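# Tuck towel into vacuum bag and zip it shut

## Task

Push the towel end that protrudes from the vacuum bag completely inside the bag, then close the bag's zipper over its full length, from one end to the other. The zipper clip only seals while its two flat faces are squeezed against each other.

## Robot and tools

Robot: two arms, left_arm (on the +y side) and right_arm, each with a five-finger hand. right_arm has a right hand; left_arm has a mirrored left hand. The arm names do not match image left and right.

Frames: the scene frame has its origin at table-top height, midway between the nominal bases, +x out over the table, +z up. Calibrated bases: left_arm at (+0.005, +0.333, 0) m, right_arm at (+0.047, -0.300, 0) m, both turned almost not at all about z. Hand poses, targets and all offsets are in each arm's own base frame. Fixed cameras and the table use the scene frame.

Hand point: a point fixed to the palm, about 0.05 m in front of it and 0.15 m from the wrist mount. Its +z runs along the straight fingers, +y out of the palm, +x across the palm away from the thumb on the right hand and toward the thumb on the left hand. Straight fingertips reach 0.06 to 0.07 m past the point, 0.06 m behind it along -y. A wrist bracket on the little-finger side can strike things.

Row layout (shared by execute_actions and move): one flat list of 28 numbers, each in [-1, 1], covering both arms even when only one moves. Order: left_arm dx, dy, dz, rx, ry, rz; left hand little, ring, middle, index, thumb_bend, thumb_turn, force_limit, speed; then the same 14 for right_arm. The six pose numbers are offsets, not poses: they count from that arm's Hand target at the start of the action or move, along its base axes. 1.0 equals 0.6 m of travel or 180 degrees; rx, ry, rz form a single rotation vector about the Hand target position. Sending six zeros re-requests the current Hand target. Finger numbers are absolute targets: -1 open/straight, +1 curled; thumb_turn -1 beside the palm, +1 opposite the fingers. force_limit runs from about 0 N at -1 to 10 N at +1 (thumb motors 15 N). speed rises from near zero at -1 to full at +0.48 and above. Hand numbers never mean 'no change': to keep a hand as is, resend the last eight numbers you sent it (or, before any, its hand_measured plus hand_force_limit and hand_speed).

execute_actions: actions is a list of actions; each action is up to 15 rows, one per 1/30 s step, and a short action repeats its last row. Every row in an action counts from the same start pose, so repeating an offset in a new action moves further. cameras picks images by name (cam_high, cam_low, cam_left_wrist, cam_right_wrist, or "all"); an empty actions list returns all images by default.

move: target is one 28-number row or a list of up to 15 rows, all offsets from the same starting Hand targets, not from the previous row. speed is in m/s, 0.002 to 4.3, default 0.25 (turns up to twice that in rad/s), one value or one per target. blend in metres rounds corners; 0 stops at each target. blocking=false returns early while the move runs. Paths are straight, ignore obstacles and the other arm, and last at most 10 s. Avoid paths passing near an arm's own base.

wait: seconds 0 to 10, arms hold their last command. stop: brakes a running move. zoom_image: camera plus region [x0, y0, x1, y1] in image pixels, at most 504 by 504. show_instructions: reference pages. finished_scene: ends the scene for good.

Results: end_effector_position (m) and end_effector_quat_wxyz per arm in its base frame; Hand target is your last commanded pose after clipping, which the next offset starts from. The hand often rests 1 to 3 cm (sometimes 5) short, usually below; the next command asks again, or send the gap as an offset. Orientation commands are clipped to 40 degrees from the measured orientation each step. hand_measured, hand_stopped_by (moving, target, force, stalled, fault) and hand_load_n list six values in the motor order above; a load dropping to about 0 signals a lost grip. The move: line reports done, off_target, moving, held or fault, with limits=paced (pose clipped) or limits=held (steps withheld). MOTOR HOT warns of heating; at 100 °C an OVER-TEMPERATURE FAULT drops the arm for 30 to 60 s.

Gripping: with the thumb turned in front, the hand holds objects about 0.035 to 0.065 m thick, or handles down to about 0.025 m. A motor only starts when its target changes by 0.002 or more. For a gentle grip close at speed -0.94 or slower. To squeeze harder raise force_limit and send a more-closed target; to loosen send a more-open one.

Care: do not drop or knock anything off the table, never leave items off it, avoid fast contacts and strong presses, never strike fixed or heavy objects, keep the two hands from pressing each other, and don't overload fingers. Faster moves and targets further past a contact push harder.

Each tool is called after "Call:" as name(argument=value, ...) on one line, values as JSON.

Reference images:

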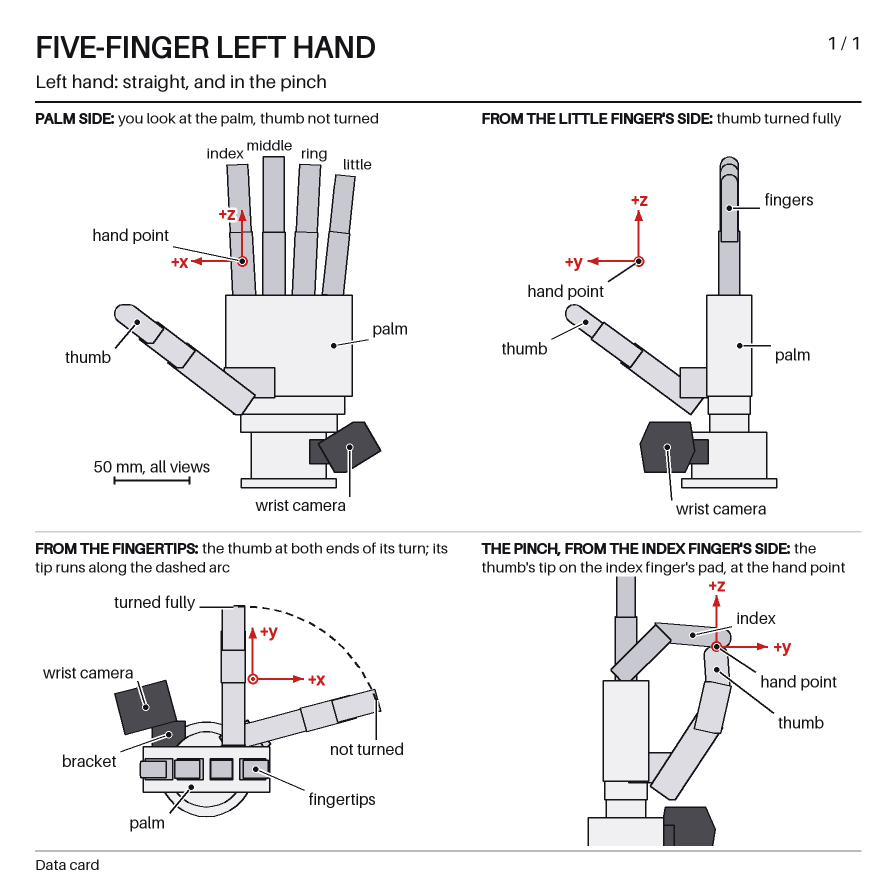

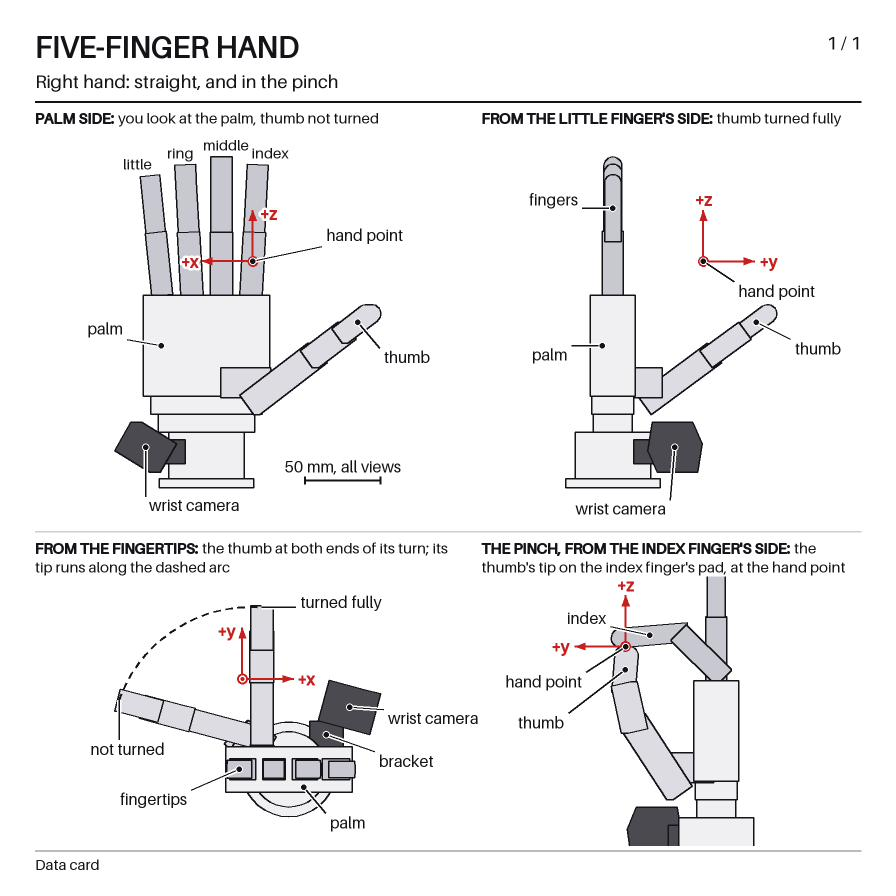

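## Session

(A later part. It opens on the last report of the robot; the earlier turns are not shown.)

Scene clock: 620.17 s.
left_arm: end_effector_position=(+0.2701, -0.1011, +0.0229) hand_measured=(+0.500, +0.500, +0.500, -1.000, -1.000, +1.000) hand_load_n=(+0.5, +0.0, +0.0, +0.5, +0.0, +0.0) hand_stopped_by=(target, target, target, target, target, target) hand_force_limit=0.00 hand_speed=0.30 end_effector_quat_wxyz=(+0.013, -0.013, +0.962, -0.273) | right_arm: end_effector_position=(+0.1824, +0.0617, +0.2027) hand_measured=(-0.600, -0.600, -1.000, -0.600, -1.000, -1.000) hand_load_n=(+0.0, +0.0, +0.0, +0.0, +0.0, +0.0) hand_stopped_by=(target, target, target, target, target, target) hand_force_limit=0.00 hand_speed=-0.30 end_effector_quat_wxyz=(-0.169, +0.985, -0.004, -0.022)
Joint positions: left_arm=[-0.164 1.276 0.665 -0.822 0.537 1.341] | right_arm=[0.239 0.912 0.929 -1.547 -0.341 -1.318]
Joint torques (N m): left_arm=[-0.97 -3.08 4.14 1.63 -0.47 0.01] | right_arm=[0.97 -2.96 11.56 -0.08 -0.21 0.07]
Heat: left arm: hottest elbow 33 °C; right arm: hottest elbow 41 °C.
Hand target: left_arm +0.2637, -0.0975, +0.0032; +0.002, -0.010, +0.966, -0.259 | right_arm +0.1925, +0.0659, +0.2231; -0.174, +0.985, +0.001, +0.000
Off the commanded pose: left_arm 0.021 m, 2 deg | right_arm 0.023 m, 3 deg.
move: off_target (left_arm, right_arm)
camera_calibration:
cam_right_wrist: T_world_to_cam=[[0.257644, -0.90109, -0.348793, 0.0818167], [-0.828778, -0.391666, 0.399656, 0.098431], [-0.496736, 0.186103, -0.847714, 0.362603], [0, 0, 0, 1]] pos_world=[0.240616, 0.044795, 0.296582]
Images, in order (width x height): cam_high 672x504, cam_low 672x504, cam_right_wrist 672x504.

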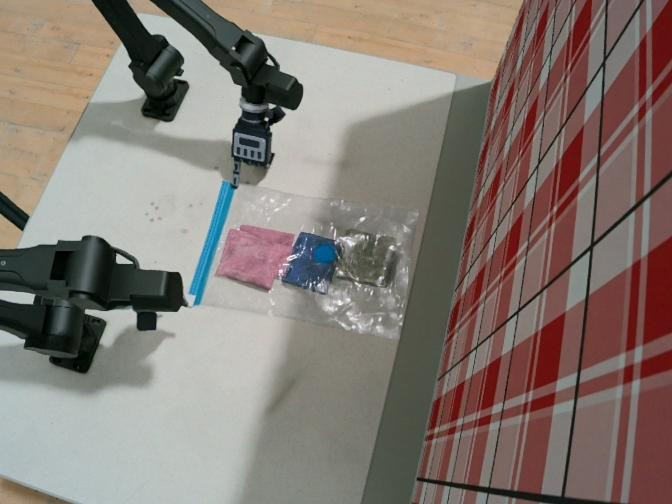

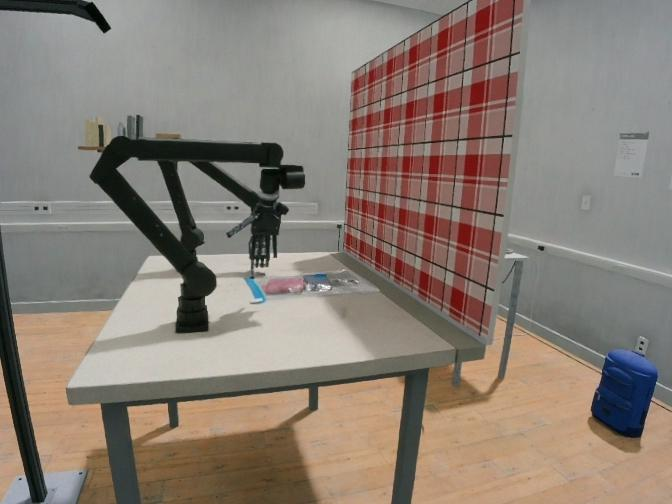

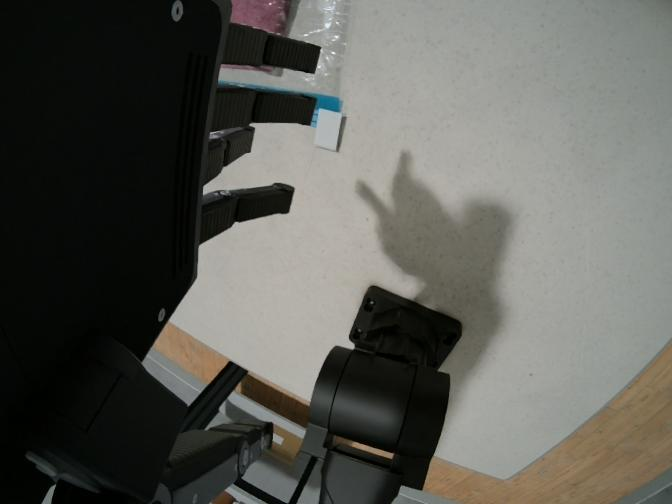

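Call:
move(target=[0, 0, 0, 0, 0, 0, 0.5, 0.5, 0.5, -1, -1, 1, 0, 0.3, 0.03, 0.3, -0.1, 0, 0, 0, -0.6, -0.6, -1, -0.6, -1, -1, 0, -0.3], speed=0.2, cameras=["cam_high", "cam_low", "cam_right_wrist"])

Call:
zoom_image(camera="cam_right_wrist", region=[230, 30, 480, 230])

Call:
zoom_image(camera="cam_high", region=[180, 190, 320, 330])

Scene clock: 631.63 s.
left_arm: end_effector_position=(+0.2701, -0.1011, +0.0229) hand_measured=(+0.500, +0.500, +0.500, -1.000, -1.000, +1.000) hand_load_n=(+0.0, +0.0, +0.0, +0.5, +0.0, +0.0) hand_stopped_by=(target, target, target, target, target, target) hand_force_limit=0.00 hand_speed=0.30 end_effector_quat_wxyz=(+0.013, -0.013, +0.962, -0.273) | right_arm: end_effector_position=(+0.1923, +0.2269, +0.1406) hand_measured=(-0.600, -0.600, -1.000, -0.600, -1.000, -1.000) hand_load_n=(+0.0, +0.0, +0.0, +0.0, +0.0, +0.0) hand_stopped_by=(target, target, target, target, target, target) hand_force_limit=0.00 hand_speed=-0.30 end_effector_quat_wxyz=(-0.149, +0.988, +0.000, -0.026)
Joint positions: left_arm=[-0.164 1.276 0.665 -0.822 0.537 1.341] | right_arm=[0.773 1.186 0.942 -1.153 -0.25 -0.776]
Joint torques (N m): left_arm=[-0.97 -3.08 4.12 1.66 -0.48 0.01] | right_arm=[0.44 -6.3 11.84 0.94 -0.12 0.06]
Heat: left arm: hottest elbow 33 °C; right arm: hottest elbow 42 °C.
Hand target: left_arm +0.2637, -0.0975, +0.0032; +0.002, -0.010, +0.966, -0.259 | right_arm +0.2104, +0.2460, +0.1631; -0.174, +0.985, +0.001, +0.000
Off the commanded pose: left_arm 0.021 m, 2 deg | right_arm 0.035 m, 4 deg.
move: off_target (left_arm, right_arm)
camera_calibration:
cam_right_wrist: T_world_to_cam=[[0.263315, -0.912264, -0.31375, 0.202986], [-0.821935, -0.382417, 0.422113, 0.189557], [-0.505062, 0.146734, -0.850519, 0.295064], [0, 0, 0, 1]] pos_world=[0.25138, 0.214371, 0.23463]
Images, in order (width x height): cam_high 672x504, cam_low 672x504, cam_right_wrist 672x504.

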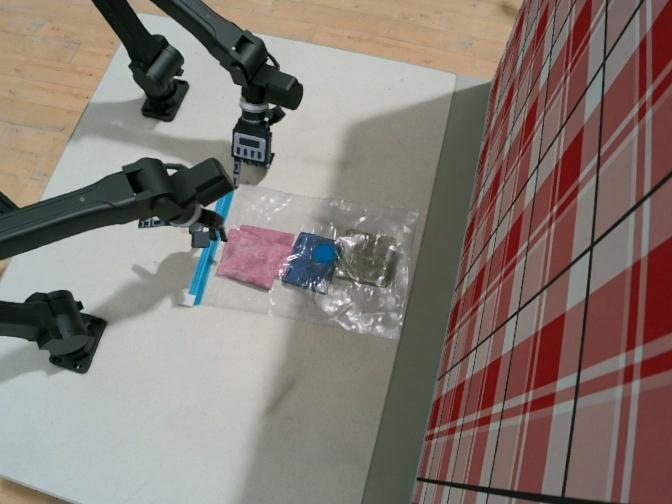

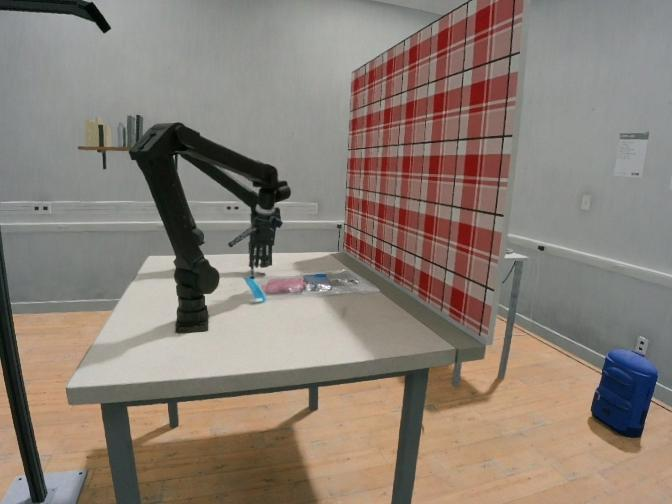

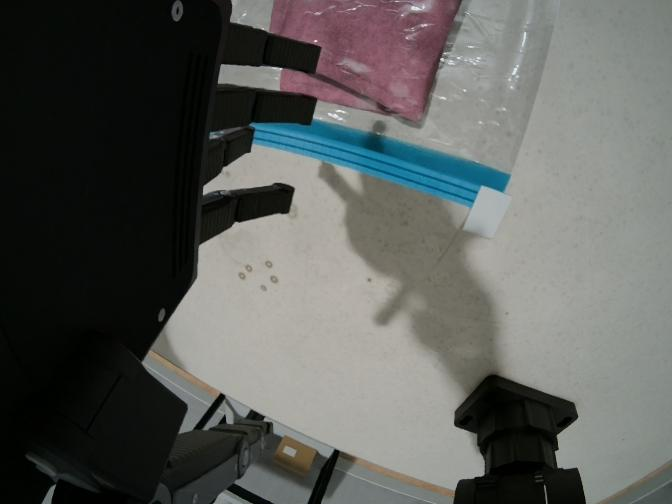

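Scaled by 2.016 from the camera's 672x504 image, which has a finer 960x720 frame.

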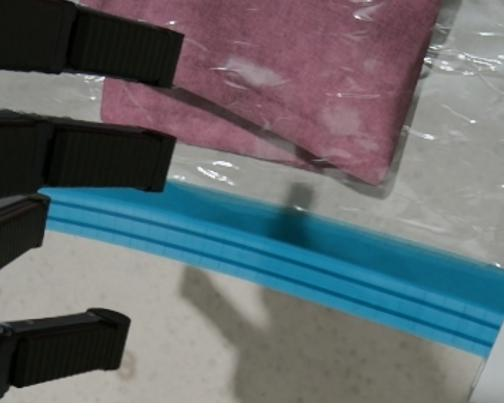

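Scaled by 3.600 from the camera's 672x504 image, which has a finer 960x720 frame.

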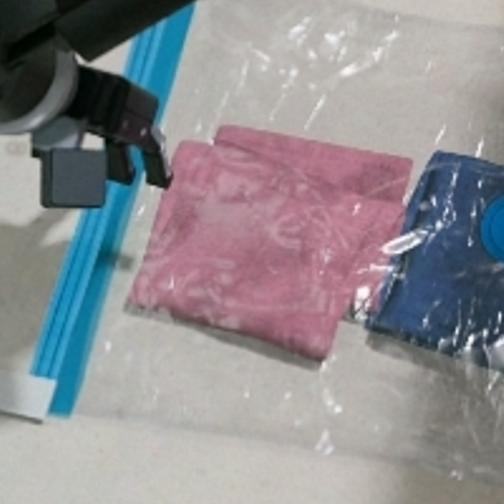

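Call:
zoom_image(camera="cam_right_wrist", region=[430, 140, 530, 240])

Call:
zoom_image(camera="cam_right_wrist", region=[310, 100, 410, 200])

Scaled by 5.040 from the camera's 672x504 image, which has a finer 960x720 frame.

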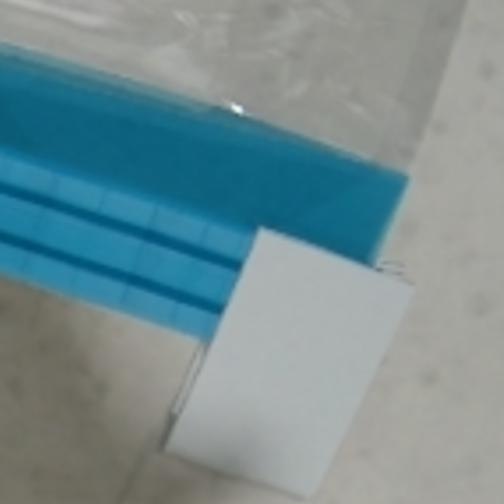

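Scaled by 5.040 from the camera's 672x504 image, which has a finer 960x720 frame.

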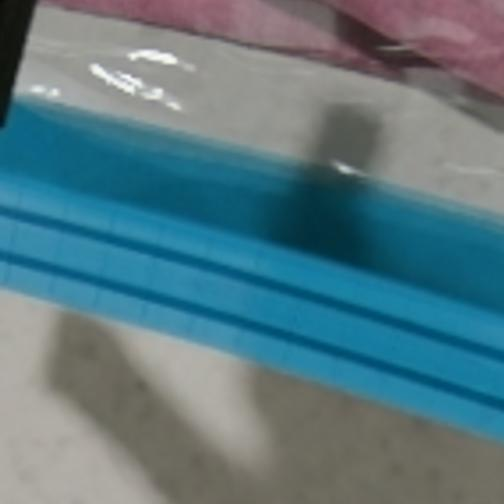

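Call:
move(target=[[0.010, -0.006, 0.02, 0, 0, 0, 0.5, 0.5, 0.5, -1, -1, 1, 0, 0.3, 0, 0, 0, 0, 0, 0, -0.6, -0.6, -1, -0.6, -1, -1, 0, -0.3],[0.010, -0.006, 0.2, 0, 0, 0, 0.5, 0.5, 0.5, -1, -1, 1, 0, 0.3, 0, 0, 0, 0, 0, 0, -0.6, -0.6, -1, -0.6, -1, -1, 0, -0.3]], speed=0.1, cameras=["cam_high", "cam_left_wrist", "cam_right_wrist"])

Call:
zoom_image(camera="cam_high", region=[180, 170, 320, 310])

Scene clock: 639.77 s.
left_arm: end_effector_position=(+0.2539, -0.0960, +0.1056) hand_measured=(+0.500, +0.500, +0.500, -1.000, -1.000, +1.000) hand_load_n=(+0.0, +0.0, +0.0, +0.0, +0.0, +0.0) hand_stopped_by=(target, target, target, target, target, target) hand_force_limit=0.00 hand_speed=0.30 end_effector_quat_wxyz=(-0.017, -0.021, +0.966, -0.256) | right_arm: end_effector_position=(+0.1923, +0.2268, +0.1406) hand_measured=(-0.600, -0.600, -1.000, -0.600, -1.000, -1.000) hand_load_n=(+0.0, +0.0, +0.0, +0.0, +0.0, +0.0) hand_stopped_by=(target, target, target, target, target, target) hand_force_limit=0.00 hand_speed=-0.30 end_effector_quat_wxyz=(-0.149, +0.989, +0.000, -0.026)
Joint positions: left_arm=[-0.172 1.155 0.813 -1.156 0.514 1.337] | right_arm=[0.773 1.186 0.942 -1.153 -0.25 -0.775]
Joint torques (N m): left_arm=[-1.08 -5.83 10.39 -0.09 0.3 -0.06] | right_arm=[0.32 -6.42 11.86 0.95 -0.12 0.07]
Heat: left arm: hottest elbow 33 °C; right arm: hottest elbow 44 °C.
Hand target: left_arm +0.2696, -0.1010, +0.1231; +0.002, -0.010, +0.966, -0.259 | right_arm +0.2105, +0.2459, +0.1631; -0.174, +0.985, +0.000, +0.000
Off the commanded pose: left_arm 0.024 m, 3 deg | right_arm 0.035 m, 4 deg.
move: off_target (left_arm, right_arm)
camera_calibration:
cam_left_wrist: T_world_to_cam=[[-0.227305, -0.853378, 0.469125, -0.0734439], [-0.821459, 0.426749, 0.378272, 0.210105], [-0.523008, -0.299384, -0.798017, 0.303216], [0, 0, 0, 1]] pos_world=[0.314483, -0.0615595, 0.196949]
cam_right_wrist: T_world_to_cam=[[0.262665, -0.912522, -0.313544, 0.203065], [-0.822229, -0.38173, 0.422163, 0.189435], [-0.504923, 0.146917, -0.850569, 0.295016], [0, 0, 0, 1]] pos_world=[0.251381, 0.214271, 0.234629]
Images, in order (width x height): cam_high 672x504, cam_left_wrist 672x504, cam_right_wrist 672x504.

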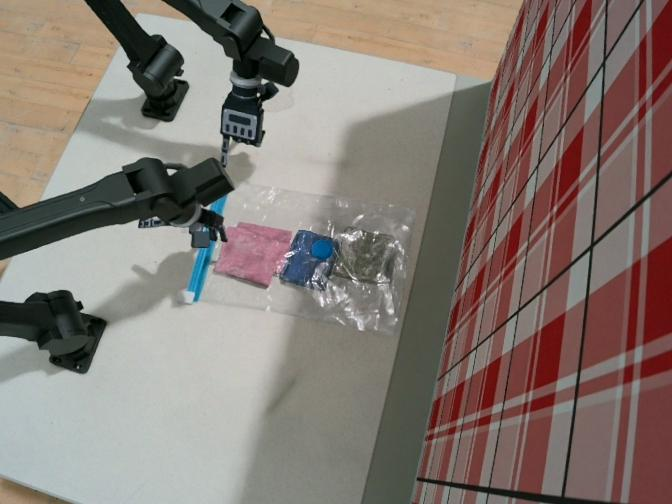

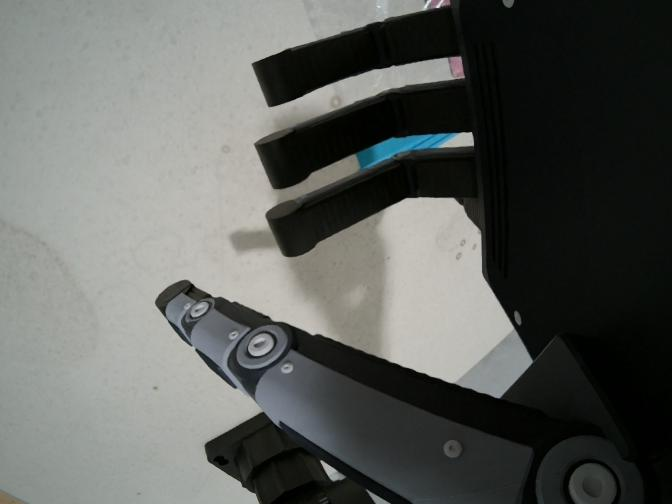

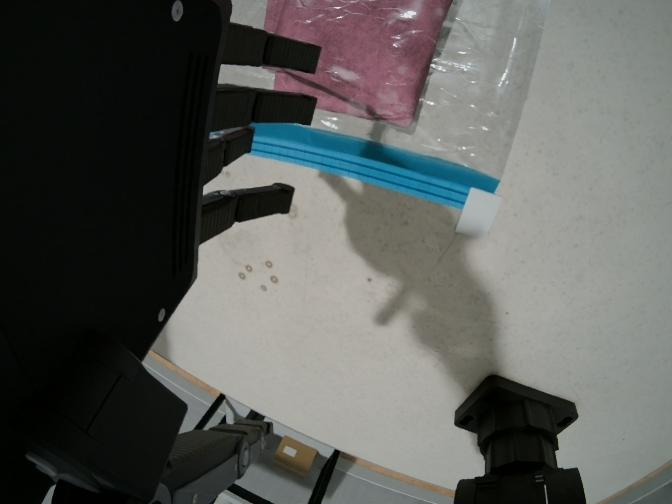

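Scaled by 3.600 from the camera's 672x504 image, which has a finer 960x720 frame.

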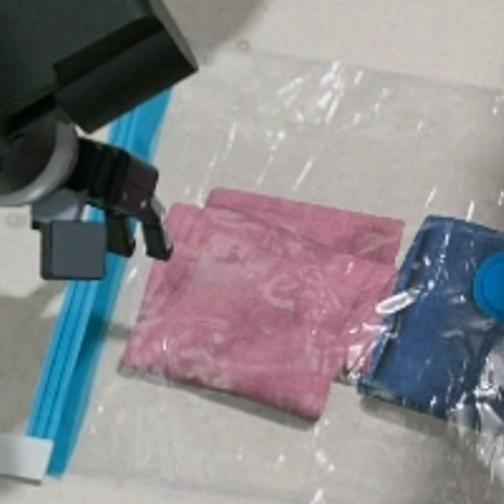

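Call:
move(target=[0, 0, 0, 0, 0, 0, 0.5, 0.5, 0.5, -1, -1, 1, 0, 0.3, -0.015, 0.09, -0.11, 0, 0, 0, -0.6, -0.6, -1, -0.6, -1, -1, 0, -0.3], speed=0.15, cameras=["cam_high", "cam_left_wrist", "cam_right_wrist"])

Call:
zoom_image(camera="cam_right_wrist", region=[250, 90, 390, 230])

Call:
zoom_image(camera="cam_right_wrist", region=[380, 100, 560, 280])

Scene clock: 647.37 s.
left_arm: end_effector_position=(+0.2539, -0.0960, +0.1056) hand_measured=(+0.500, +0.500, +0.500, -1.000, -1.000, +1.000) hand_load_n=(+0.0, +0.0, +0.0, +0.0, +0.0, +0.0) hand_stopped_by=(target, target, target, target, target, target) hand_force_limit=0.00 hand_speed=0.30 end_effector_quat_wxyz=(-0.017, -0.021, +0.966, -0.256) | right_arm: end_effector_position=(+0.2001, +0.2951, +0.0965) hand_measured=(-0.600, -0.600, -1.000, -0.600, -1.000, -1.000) hand_load_n=(+0.0, +0.0, -0.5, +0.0, +0.0, +0.0) hand_stopped_by=(target, target, target, target, target, target) hand_force_limit=0.00 hand_speed=-0.30 end_effector_quat_wxyz=(-0.169, +0.986, +0.003, -0.004)
Joint positions: left_arm=[-0.172 1.155 0.813 -1.156 0.514 1.337] | right_arm=[0.892 1.327 0.942 -0.923 -0.218 -0.655]
Joint torques (N m): left_arm=[-1.03 -5.89 10.37 -0.09 0.29 -0.06] | right_arm=[0.67 -7.82 7.57 1.14 -0.1 0.09]
Heat: left arm: hottest elbow 34 °C; right arm: hottest elbow 46 °C.
Hand target: left_arm +0.2696, -0.1010, +0.1231; +0.002, -0.010, +0.966, -0.259 | right_arm +0.2014, +0.2999, +0.0971; -0.174, +0.985, +0.001, +0.000
Off the commanded pose: left_arm 0.024 m, 3 deg | right_arm 0.005 m, 1 deg.
move: off_target (left_arm)
camera_calibration:
cam_left_wrist: T_world_to_cam=[[-0.227305, -0.853378, 0.469125, -0.0734439], [-0.821459, 0.426749, 0.378272, 0.210105], [-0.523008, -0.299384, -0.798017, 0.303216], [0, 0, 0, 1]] pos_world=[0.314483, -0.0615595, 0.196949]
cam_right_wrist: T_world_to_cam=[[0.276119, -0.899683, -0.338125, 0.245444], [-0.840599, -0.396625, 0.368892, 0.253785], [-0.465994, 0.182369, -0.865789, 0.234656], [0, 0, 0, 1]] pos_world=[0.254908, 0.278685, 0.192535]
Images, in order (width x height): cam_high 672x504, cam_left_wrist 672x504, cam_right_wrist 672x504.

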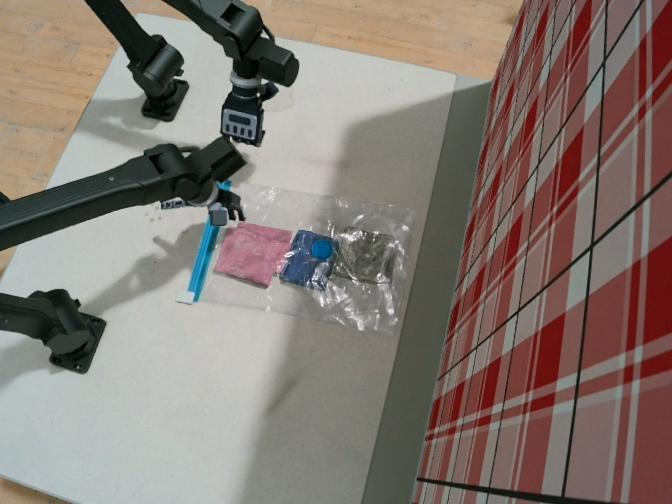

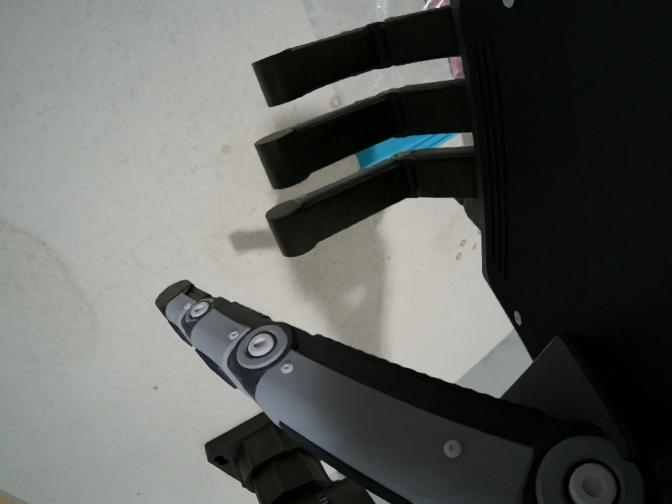

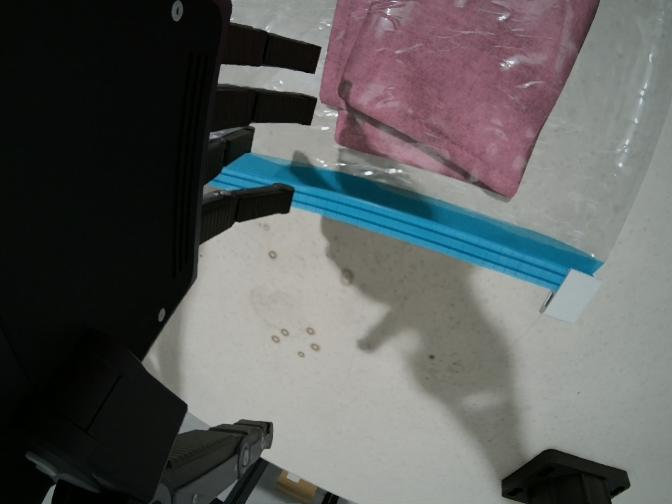

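Scaled by 3.600 from the camera's 672x504 image, which has a finer 960x720 frame.

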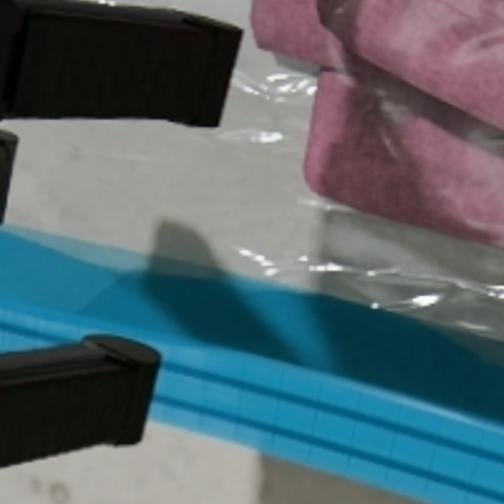

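Scaled by 2.800 from the camera's 672x504 image, which has a finer 960x720 frame.

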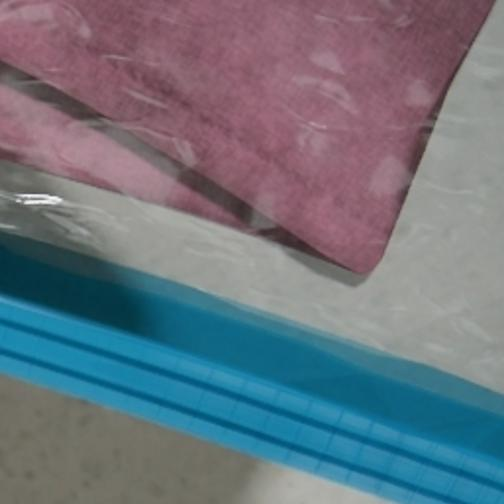

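Call:
zoom_image(camera="cam_right_wrist", region=[520, 240, 620, 340])

Call:
zoom_image(camera="cam_high", region=[170, 240, 240, 310])

Scaled by 5.040 from the camera's 672x504 image, which has a finer 960x720 frame.

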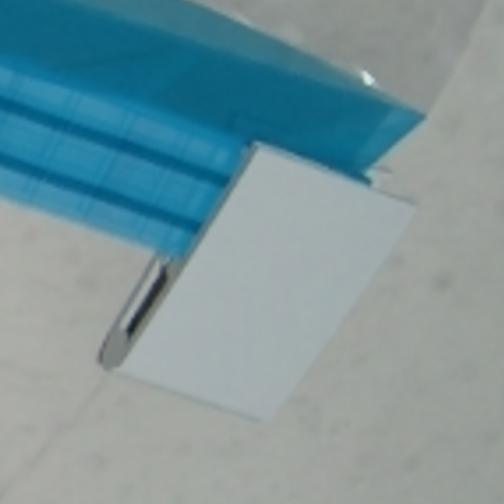

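Scaled by 7.200 from the camera's 672x504 image, which has a finer 960x720 frame.

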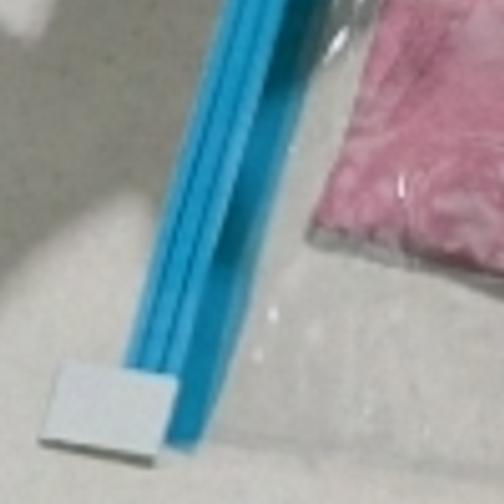

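Call:
move(target=[-0.013, -0.04, -0.045, -0.1667, 0, 0, 0.5, 0.5, 0.5, -1, -1, 1, 0, 0.3, 0, -0.25, 0.1, 0, 0, 0, -0.6, -0.6, -1, -0.6, -1, -1, 0, -0.3], speed=0.15, cameras=["cam_high", "cam_left_wrist", "cam_low"])

Scene clock: 662.17 s.
left_arm: end_effector_position=(+0.2625, -0.1271, +0.1000) hand_measured=(+0.500, +0.500, +0.500, -1.000, -1.000, +1.000) hand_load_n=(+0.0, +0.0, +0.0, +0.0, +0.0, +0.0) hand_stopped_by=(target, target, target, target, target, target) hand_force_limit=0.00 hand_speed=0.30 end_effector_quat_wxyz=(-0.001, -0.008, +0.867, -0.499) | right_arm: end_effector_position=(+0.2024, +0.1521, +0.1546) hand_measured=(-0.600, -0.600, -1.000, -0.600, -1.000, -1.000) hand_load_n=(+0.0, +0.0, +0.0, +0.0, +0.0, -0.5) hand_stopped_by=(target, target, target, target, target, target) hand_force_limit=0.00 hand_speed=-0.30 end_effector_quat_wxyz=(-0.172, +0.985, -0.002, -0.001)
Joint positions: left_arm=[0.039 1.244 0.73 -1.111 1.043 1.622] | right_arm=[0.55 1.023 0.869 -1.23 -0.294 -0.988]
Joint torques (N m): left_arm=[0.67 -5.36 5.55 0.23 0.79 -0.02] | right_arm=[-0.15 -4.89 7.8 0.16 -0.38 -0.13]
Heat: left arm: hottest elbow 35 °C; right arm: hottest elbow 45 °C.
Hand target: left_arm +0.2618, -0.1251, +0.0961; +0.000, -0.011, +0.866, -0.500 | right_arm +0.2014, +0.1499, +0.1571; -0.174, +0.985, +0.001, +0.000
Off the commanded pose: left_arm 0.004 m, 0 deg | right_arm 0.003 m, 0 deg.
move: done
camera_calibration:
cam_left_wrist: T_world_to_cam=[[-0.258549, -0.504314, 0.823905, -0.0784513], [-0.829742, 0.552682, 0.0779176, 0.280649], [-0.494653, -0.663483, -0.561346, 0.216577], [0, 0, 0, 1]] pos_world=[0.319713, -0.0509789, 0.164343]
Images, in order (width x height): cam_high 672x504, cam_low 672x504, cam_left_wrist 672x504.

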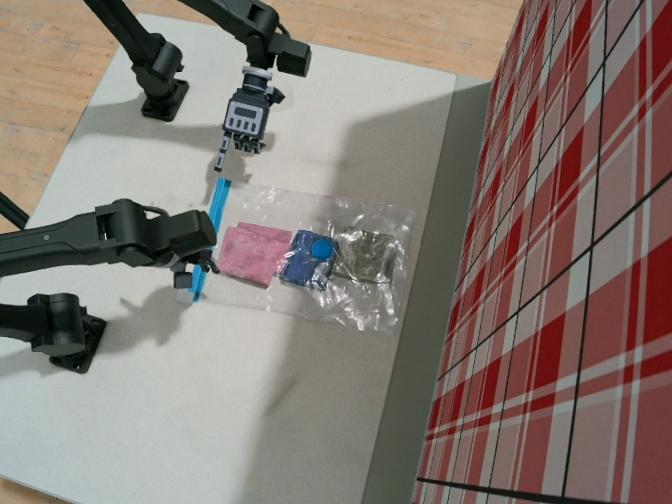

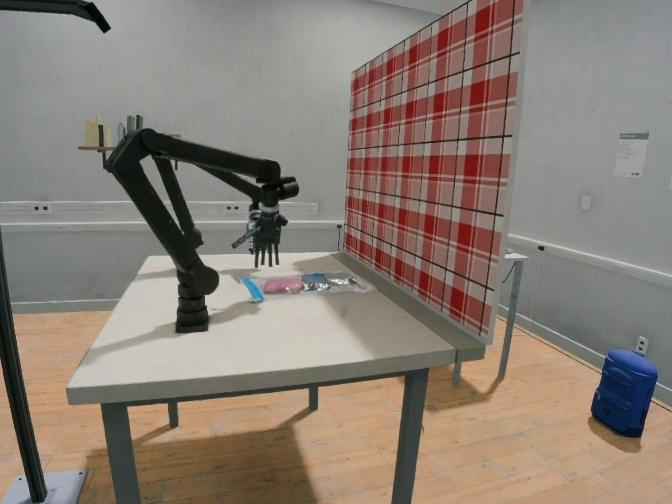

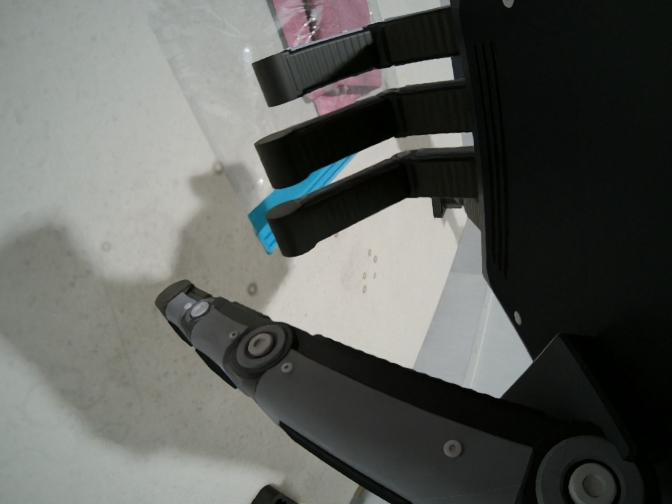

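Call:
move(target=[-0.02, 0.03, -0.07, 0, 0, 0, -1, -1, -1, -1, -1, 1, 0, 0.3, 0, 0, 0, 0, 0, 0, -0.6, -0.6, -1, -0.6, -1, -1, 0, -0.3], speed=0.1, cameras=["cam_left_wrist"])

Call:
zoom_image(camera="cam_left_wrist", region=[200, 140, 400, 300])

Scene clock: 665.73 s.
left_arm: end_effector_position=(+0.2499, -0.1093, +0.0576) hand_measured=(-1.000, -1.000, -1.000, -1.000, -1.000, +1.000) hand_load_n=(+0.0, +0.0, +0.0, +0.0, +0.0, +0.0) hand_stopped_by=(target, target, target, target, target, target) hand_force_limit=0.00 hand_speed=0.30 end_effector_quat_wxyz=(-0.004, -0.010, +0.866, -0.500) | right_arm: end_effector_position=(+0.2024, +0.1521, +0.1546) hand_measured=(-0.600, -0.600, -1.000, -0.600, -1.000, -1.000) hand_load_n=(+0.0, +0.0, +0.0, +0.5, +0.0, +0.0) hand_stopped_by=(target, target, target, target, target, target) hand_force_limit=0.00 hand_speed=-0.30 end_effector_quat_wxyz=(-0.172, +0.985, -0.002, -0.001)
Joint positions: left_arm=[0.106 1.323 0.659 -1.08 1.039 1.752] | right_arm=[0.55 1.023 0.869 -1.23 -0.294 -0.989]
Joint torques (N m): left_arm=[0.56 -5.71 4.92 0.2 0.67 0.01] | right_arm=[-0.15 -4.89 7.82 0.16 -0.38 -0.13]
Heat: left arm: hottest elbow 35 °C; right arm: hottest elbow 45 °C.
Hand target: left_arm +0.2499, -0.1071, +0.0542; +0.000, -0.011, +0.866, -0.500 | right_arm +0.2014, +0.1499, +0.1571; -0.174, +0.985, +0.001, +0.000
Off the commanded pose: left_arm 0.004 m, 0 deg | right_arm 0.003 m, 0 deg.
move: done
camera_calibration:
cam_left_wrist: T_world_to_cam=[[-0.253009, -0.501506, 0.827332, -0.0390021], [-0.829838, 0.552109, 0.0808977, 0.263451], [-0.497348, -0.666084, -0.555858, 0.198386], [0, 0, 0, 1]] pos_world=[0.30742, -0.0328719, 0.121229]
Images, in order (width x height): cam_left_wrist 672x504.

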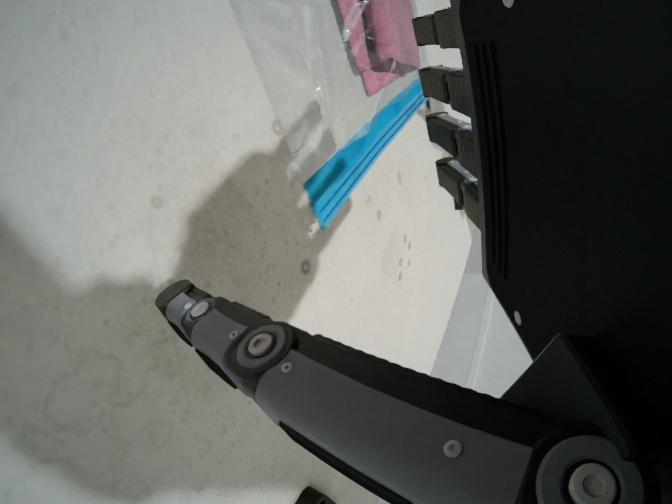

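Scaled by 2.520 from the camera's 672x504 image, which has a finer 960x720 frame.

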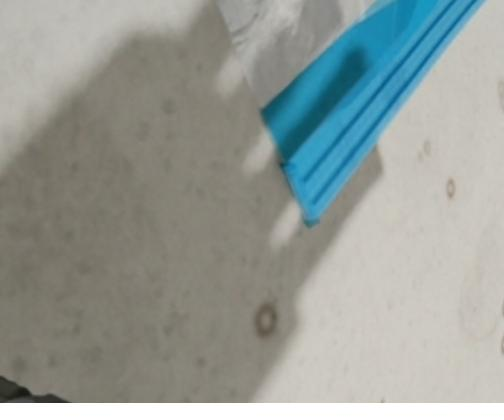

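Call:
zoom_image(camera="cam_left_wrist", region=[295, 175, 345, 235])

Call:
zoom_image(camera="cam_left_wrist", region=[340, 70, 430, 180])

Scaled by 8.400 from the camera's 672x504 image, which has a finer 960x720 frame.

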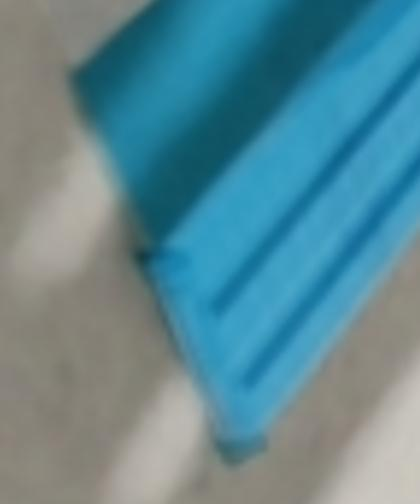

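Scaled by 4.582 from the camera's 672x504 image, which has a finer 960x720 frame.

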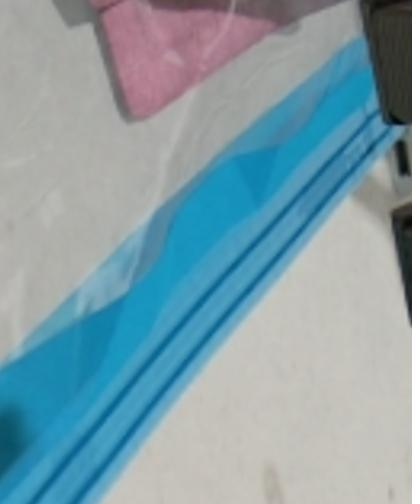

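Call:
move(target=[[0, 0.06, 0.15, 0.1667, 0, 0, -1, -1, -1, -1, -1, 1, 0, 0.3, 0, 0, 0, 0, 0, 0, -0.6, -0.6, -1, -0.6, -1, -1, 0, -0.3],[0, 0.06, 0.15, 0.1667, 0, 0, -1, -1, -1, -1, -1, 1, 0, 0.3, -0.06, 0.25, -0.135, 0, 0, 0, -0.6, -0.6, -1, -0.6, -1, -1, 0, -0.3]], speed=0.15, cameras=["cam_right_wrist"])

Call:
zoom_image(camera="cam_right_wrist", region=[200, 60, 440, 240])

Call:
zoom_image(camera="cam_right_wrist", region=[300, 90, 420, 210])

Scene clock: 678.93 s.
left_arm: end_effector_position=(+0.2348, -0.0679, +0.1251) hand_measured=(-1.000, -1.000, -1.000, -1.000, -1.000, +1.000) hand_load_n=(+0.0, +0.0, +0.0, +0.0, +0.0, +0.0) hand_stopped_by=(target, target, target, target, target, target) hand_force_limit=0.00 hand_speed=0.30 end_effector_quat_wxyz=(-0.018, -0.017, +0.966, -0.258) | right_arm: end_effector_position=(+0.1592, +0.2889, +0.0691) hand_measured=(-0.600, -0.600, -1.000, -0.600, -1.000, -1.000) hand_load_n=(+0.0, +0.0, +0.0, +0.0, +0.0, +0.0) hand_stopped_by=(target, target, target, target, target, target) hand_force_limit=0.00 hand_speed=-0.30 end_effector_quat_wxyz=(-0.161, +0.987, +0.003, -0.009)
Joint positions: left_arm=[-0.08 1.083 0.816 -1.287 0.523 1.452] | right_arm=[0.975 1.292 0.831 -0.85 -0.195 -0.576]
Joint torques (N m): left_arm=[-1.08 -5.01 10.69 -0.2 0.32 -0.13] | right_arm=[0.44 -7.12 8.57 1.11 -0.08 0.08]
Heat: left arm: hottest elbow 35 °C; right arm: hottest elbow 45 °C.
Hand target: left_arm +0.2500, -0.0711, +0.1442; +0.003, -0.010, +0.966, -0.259 | right_arm +0.1655, +0.3000, +0.0762; -0.174, +0.985, +0.000, +0.000
Off the commanded pose: left_arm 0.025 m, 2 deg | right_arm 0.014 m, 2 deg.
move: off_target (left_arm, right_arm)
camera_calibration:
cam_right_wrist: T_world_to_cam=[[0.27488, -0.904434, -0.326251, 0.242529], [-0.836004, -0.392431, 0.383531, 0.224048], [-0.474909, 0.167322, -0.863982, 0.198645], [0, 0, 0, 1]] pos_world=[0.214977, 0.274037, 0.164821]
Images, in order (width x height): cam_right_wrist 672x504.

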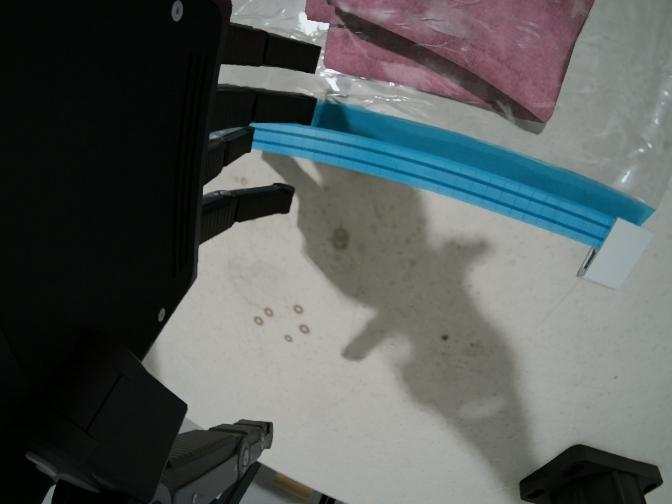

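Scaled by 2.100 from the camera's 672x504 image, which has a finer 960x720 frame.

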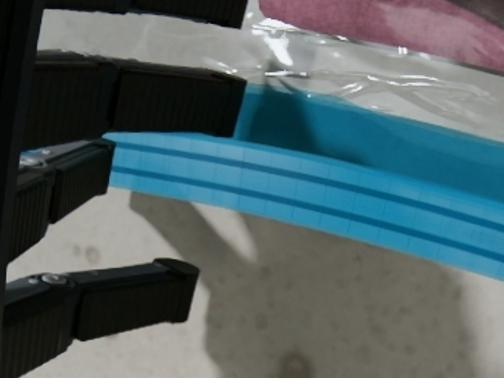

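Scaled by 4.200 from the camera's 672x504 image, which has a finer 960x720 frame.

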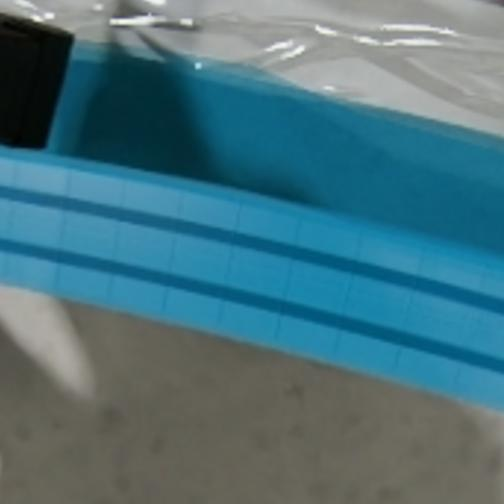

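Call:
zoom_image(camera="cam_right_wrist", region=[400, 130, 520, 250])

Call:
zoom_image(camera="cam_right_wrist", region=[500, 160, 660, 300])

Scaled by 4.200 from the camera's 672x504 image, which has a finer 960x720 frame.

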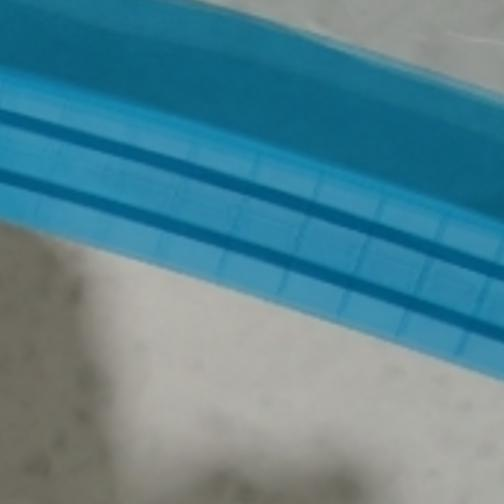

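Scaled by 3.150 from the camera's 672x504 image, which has a finer 960x720 frame.

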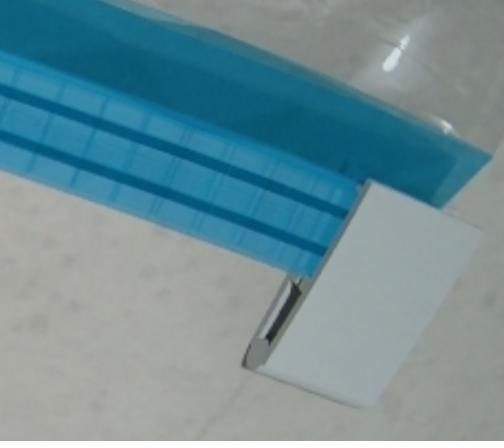

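Call:
zoom_image(camera="cam_right_wrist", region=[570, 210, 660, 300])

Scaled by 5.600 from the camera's 672x504 image, which has a finer 960x720 frame.

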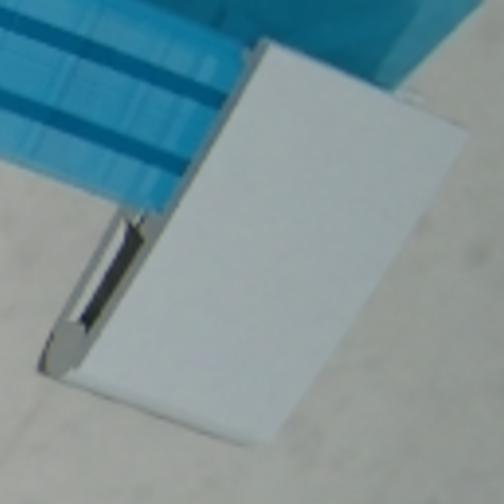

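Call:
move(target=[0, 0, 0, 0, 0, 0, -1, -1, -1, -1, -1, 1, 0, 0.3, 0.1, -0.28, 0.11, 0, 0, 0, -0.6, -0.6, -1, -0.6, -1, -1, 0, -0.3], speed=0.15, cameras=["cam_right_wrist", "cam_high"])

Call:
zoom_image(camera="cam_right_wrist", region=[260, 180, 420, 340])

Scene clock: 710.23 s.
left_arm: end_effector_position=(+0.2348, -0.0679, +0.1251) hand_measured=(-1.000, -1.000, -1.000, -1.000, -1.000, +1.000) hand_load_n=(+0.0, +0.0, +0.0, +0.0, +0.0, +0.0) hand_stopped_by=(target, target, target, target, target, target) hand_force_limit=0.00 hand_speed=0.30 end_effector_quat_wxyz=(-0.018, -0.017, +0.966, -0.258) | right_arm: end_effector_position=(+0.2138, +0.1268, +0.1253) hand_measured=(-0.600, -0.600, -1.000, -0.600, -1.000, -1.000) hand_load_n=(+0.0, +0.0, +0.0, +0.0, +0.0, +0.0) hand_stopped_by=(target, target, target, target, target, target) hand_force_limit=0.00 hand_speed=-0.30 end_effector_quat_wxyz=(-0.163, +0.986, -0.007, -0.019)
Joint positions: left_arm=[-0.08 1.083 0.816 -1.287 0.523 1.452] | right_arm=[0.448 1.076 0.823 -1.204 -0.31 -1.09]
Joint torques (N m): left_arm=[-0.97 -4.95 10.67 -0.23 0.32 -0.13] | right_arm=[0.15 -5.42 10.26 0.05 -0.39 -0.16]
Heat: left arm: hottest elbow 38 °C; right arm: hottest elbow 46 °C.
Hand target: left_arm +0.2500, -0.0711, +0.1442; +0.003, -0.010, +0.966, -0.259 | right_arm +0.2255, +0.1320, +0.1422; -0.174, +0.985, +0.001, +0.000
Off the commanded pose: left_arm 0.025 m, 2 deg | right_arm 0.021 m, 3 deg.
move: off_target (left_arm, right_arm)
camera_calibration:
cam_right_wrist: T_world_to_cam=[[0.252199, -0.907404, -0.336176, 0.105834], [-0.834004, -0.380006, 0.400041, 0.180486], [-0.490747, 0.179482, -0.852616, 0.300579], [0, 0, 0, 1]] pos_world=[0.271343, 0.110671, 0.219655]
Images, in order (width x height): cam_high 672x504, cam_right_wrist 672x504.

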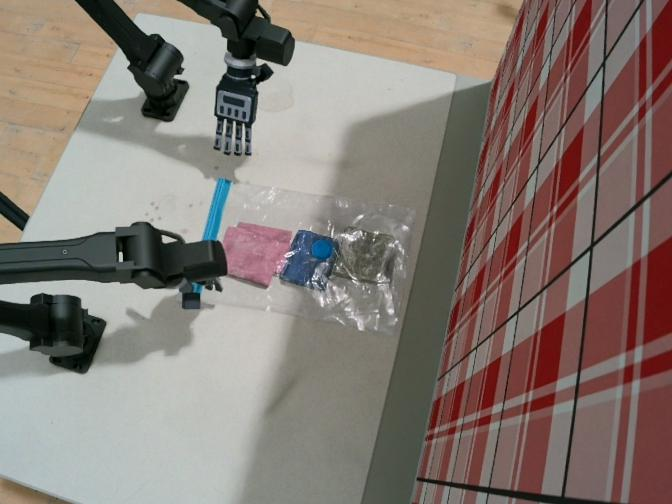

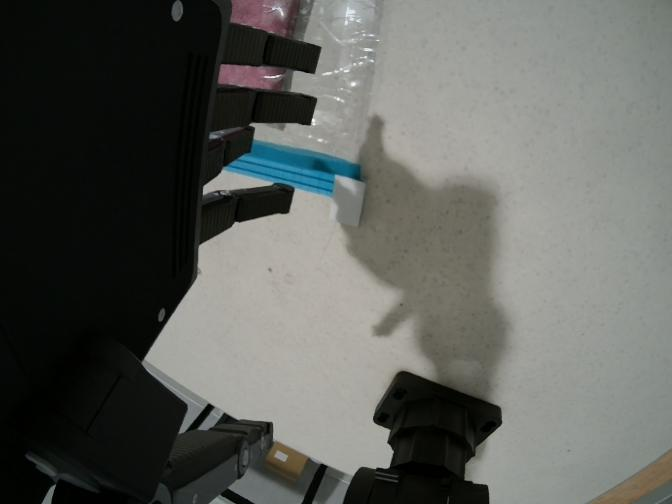

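Scaled by 3.150 from the camera's 672x504 image, which has a finer 960x720 frame.

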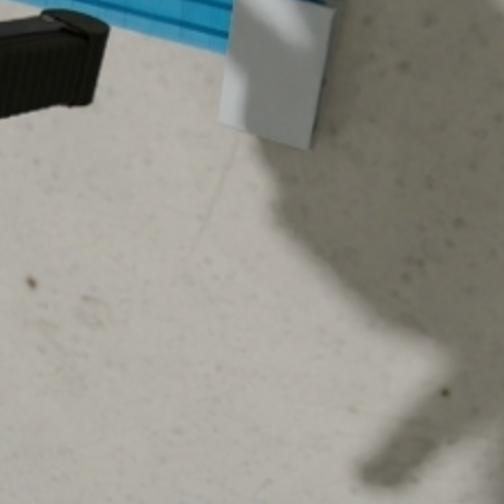

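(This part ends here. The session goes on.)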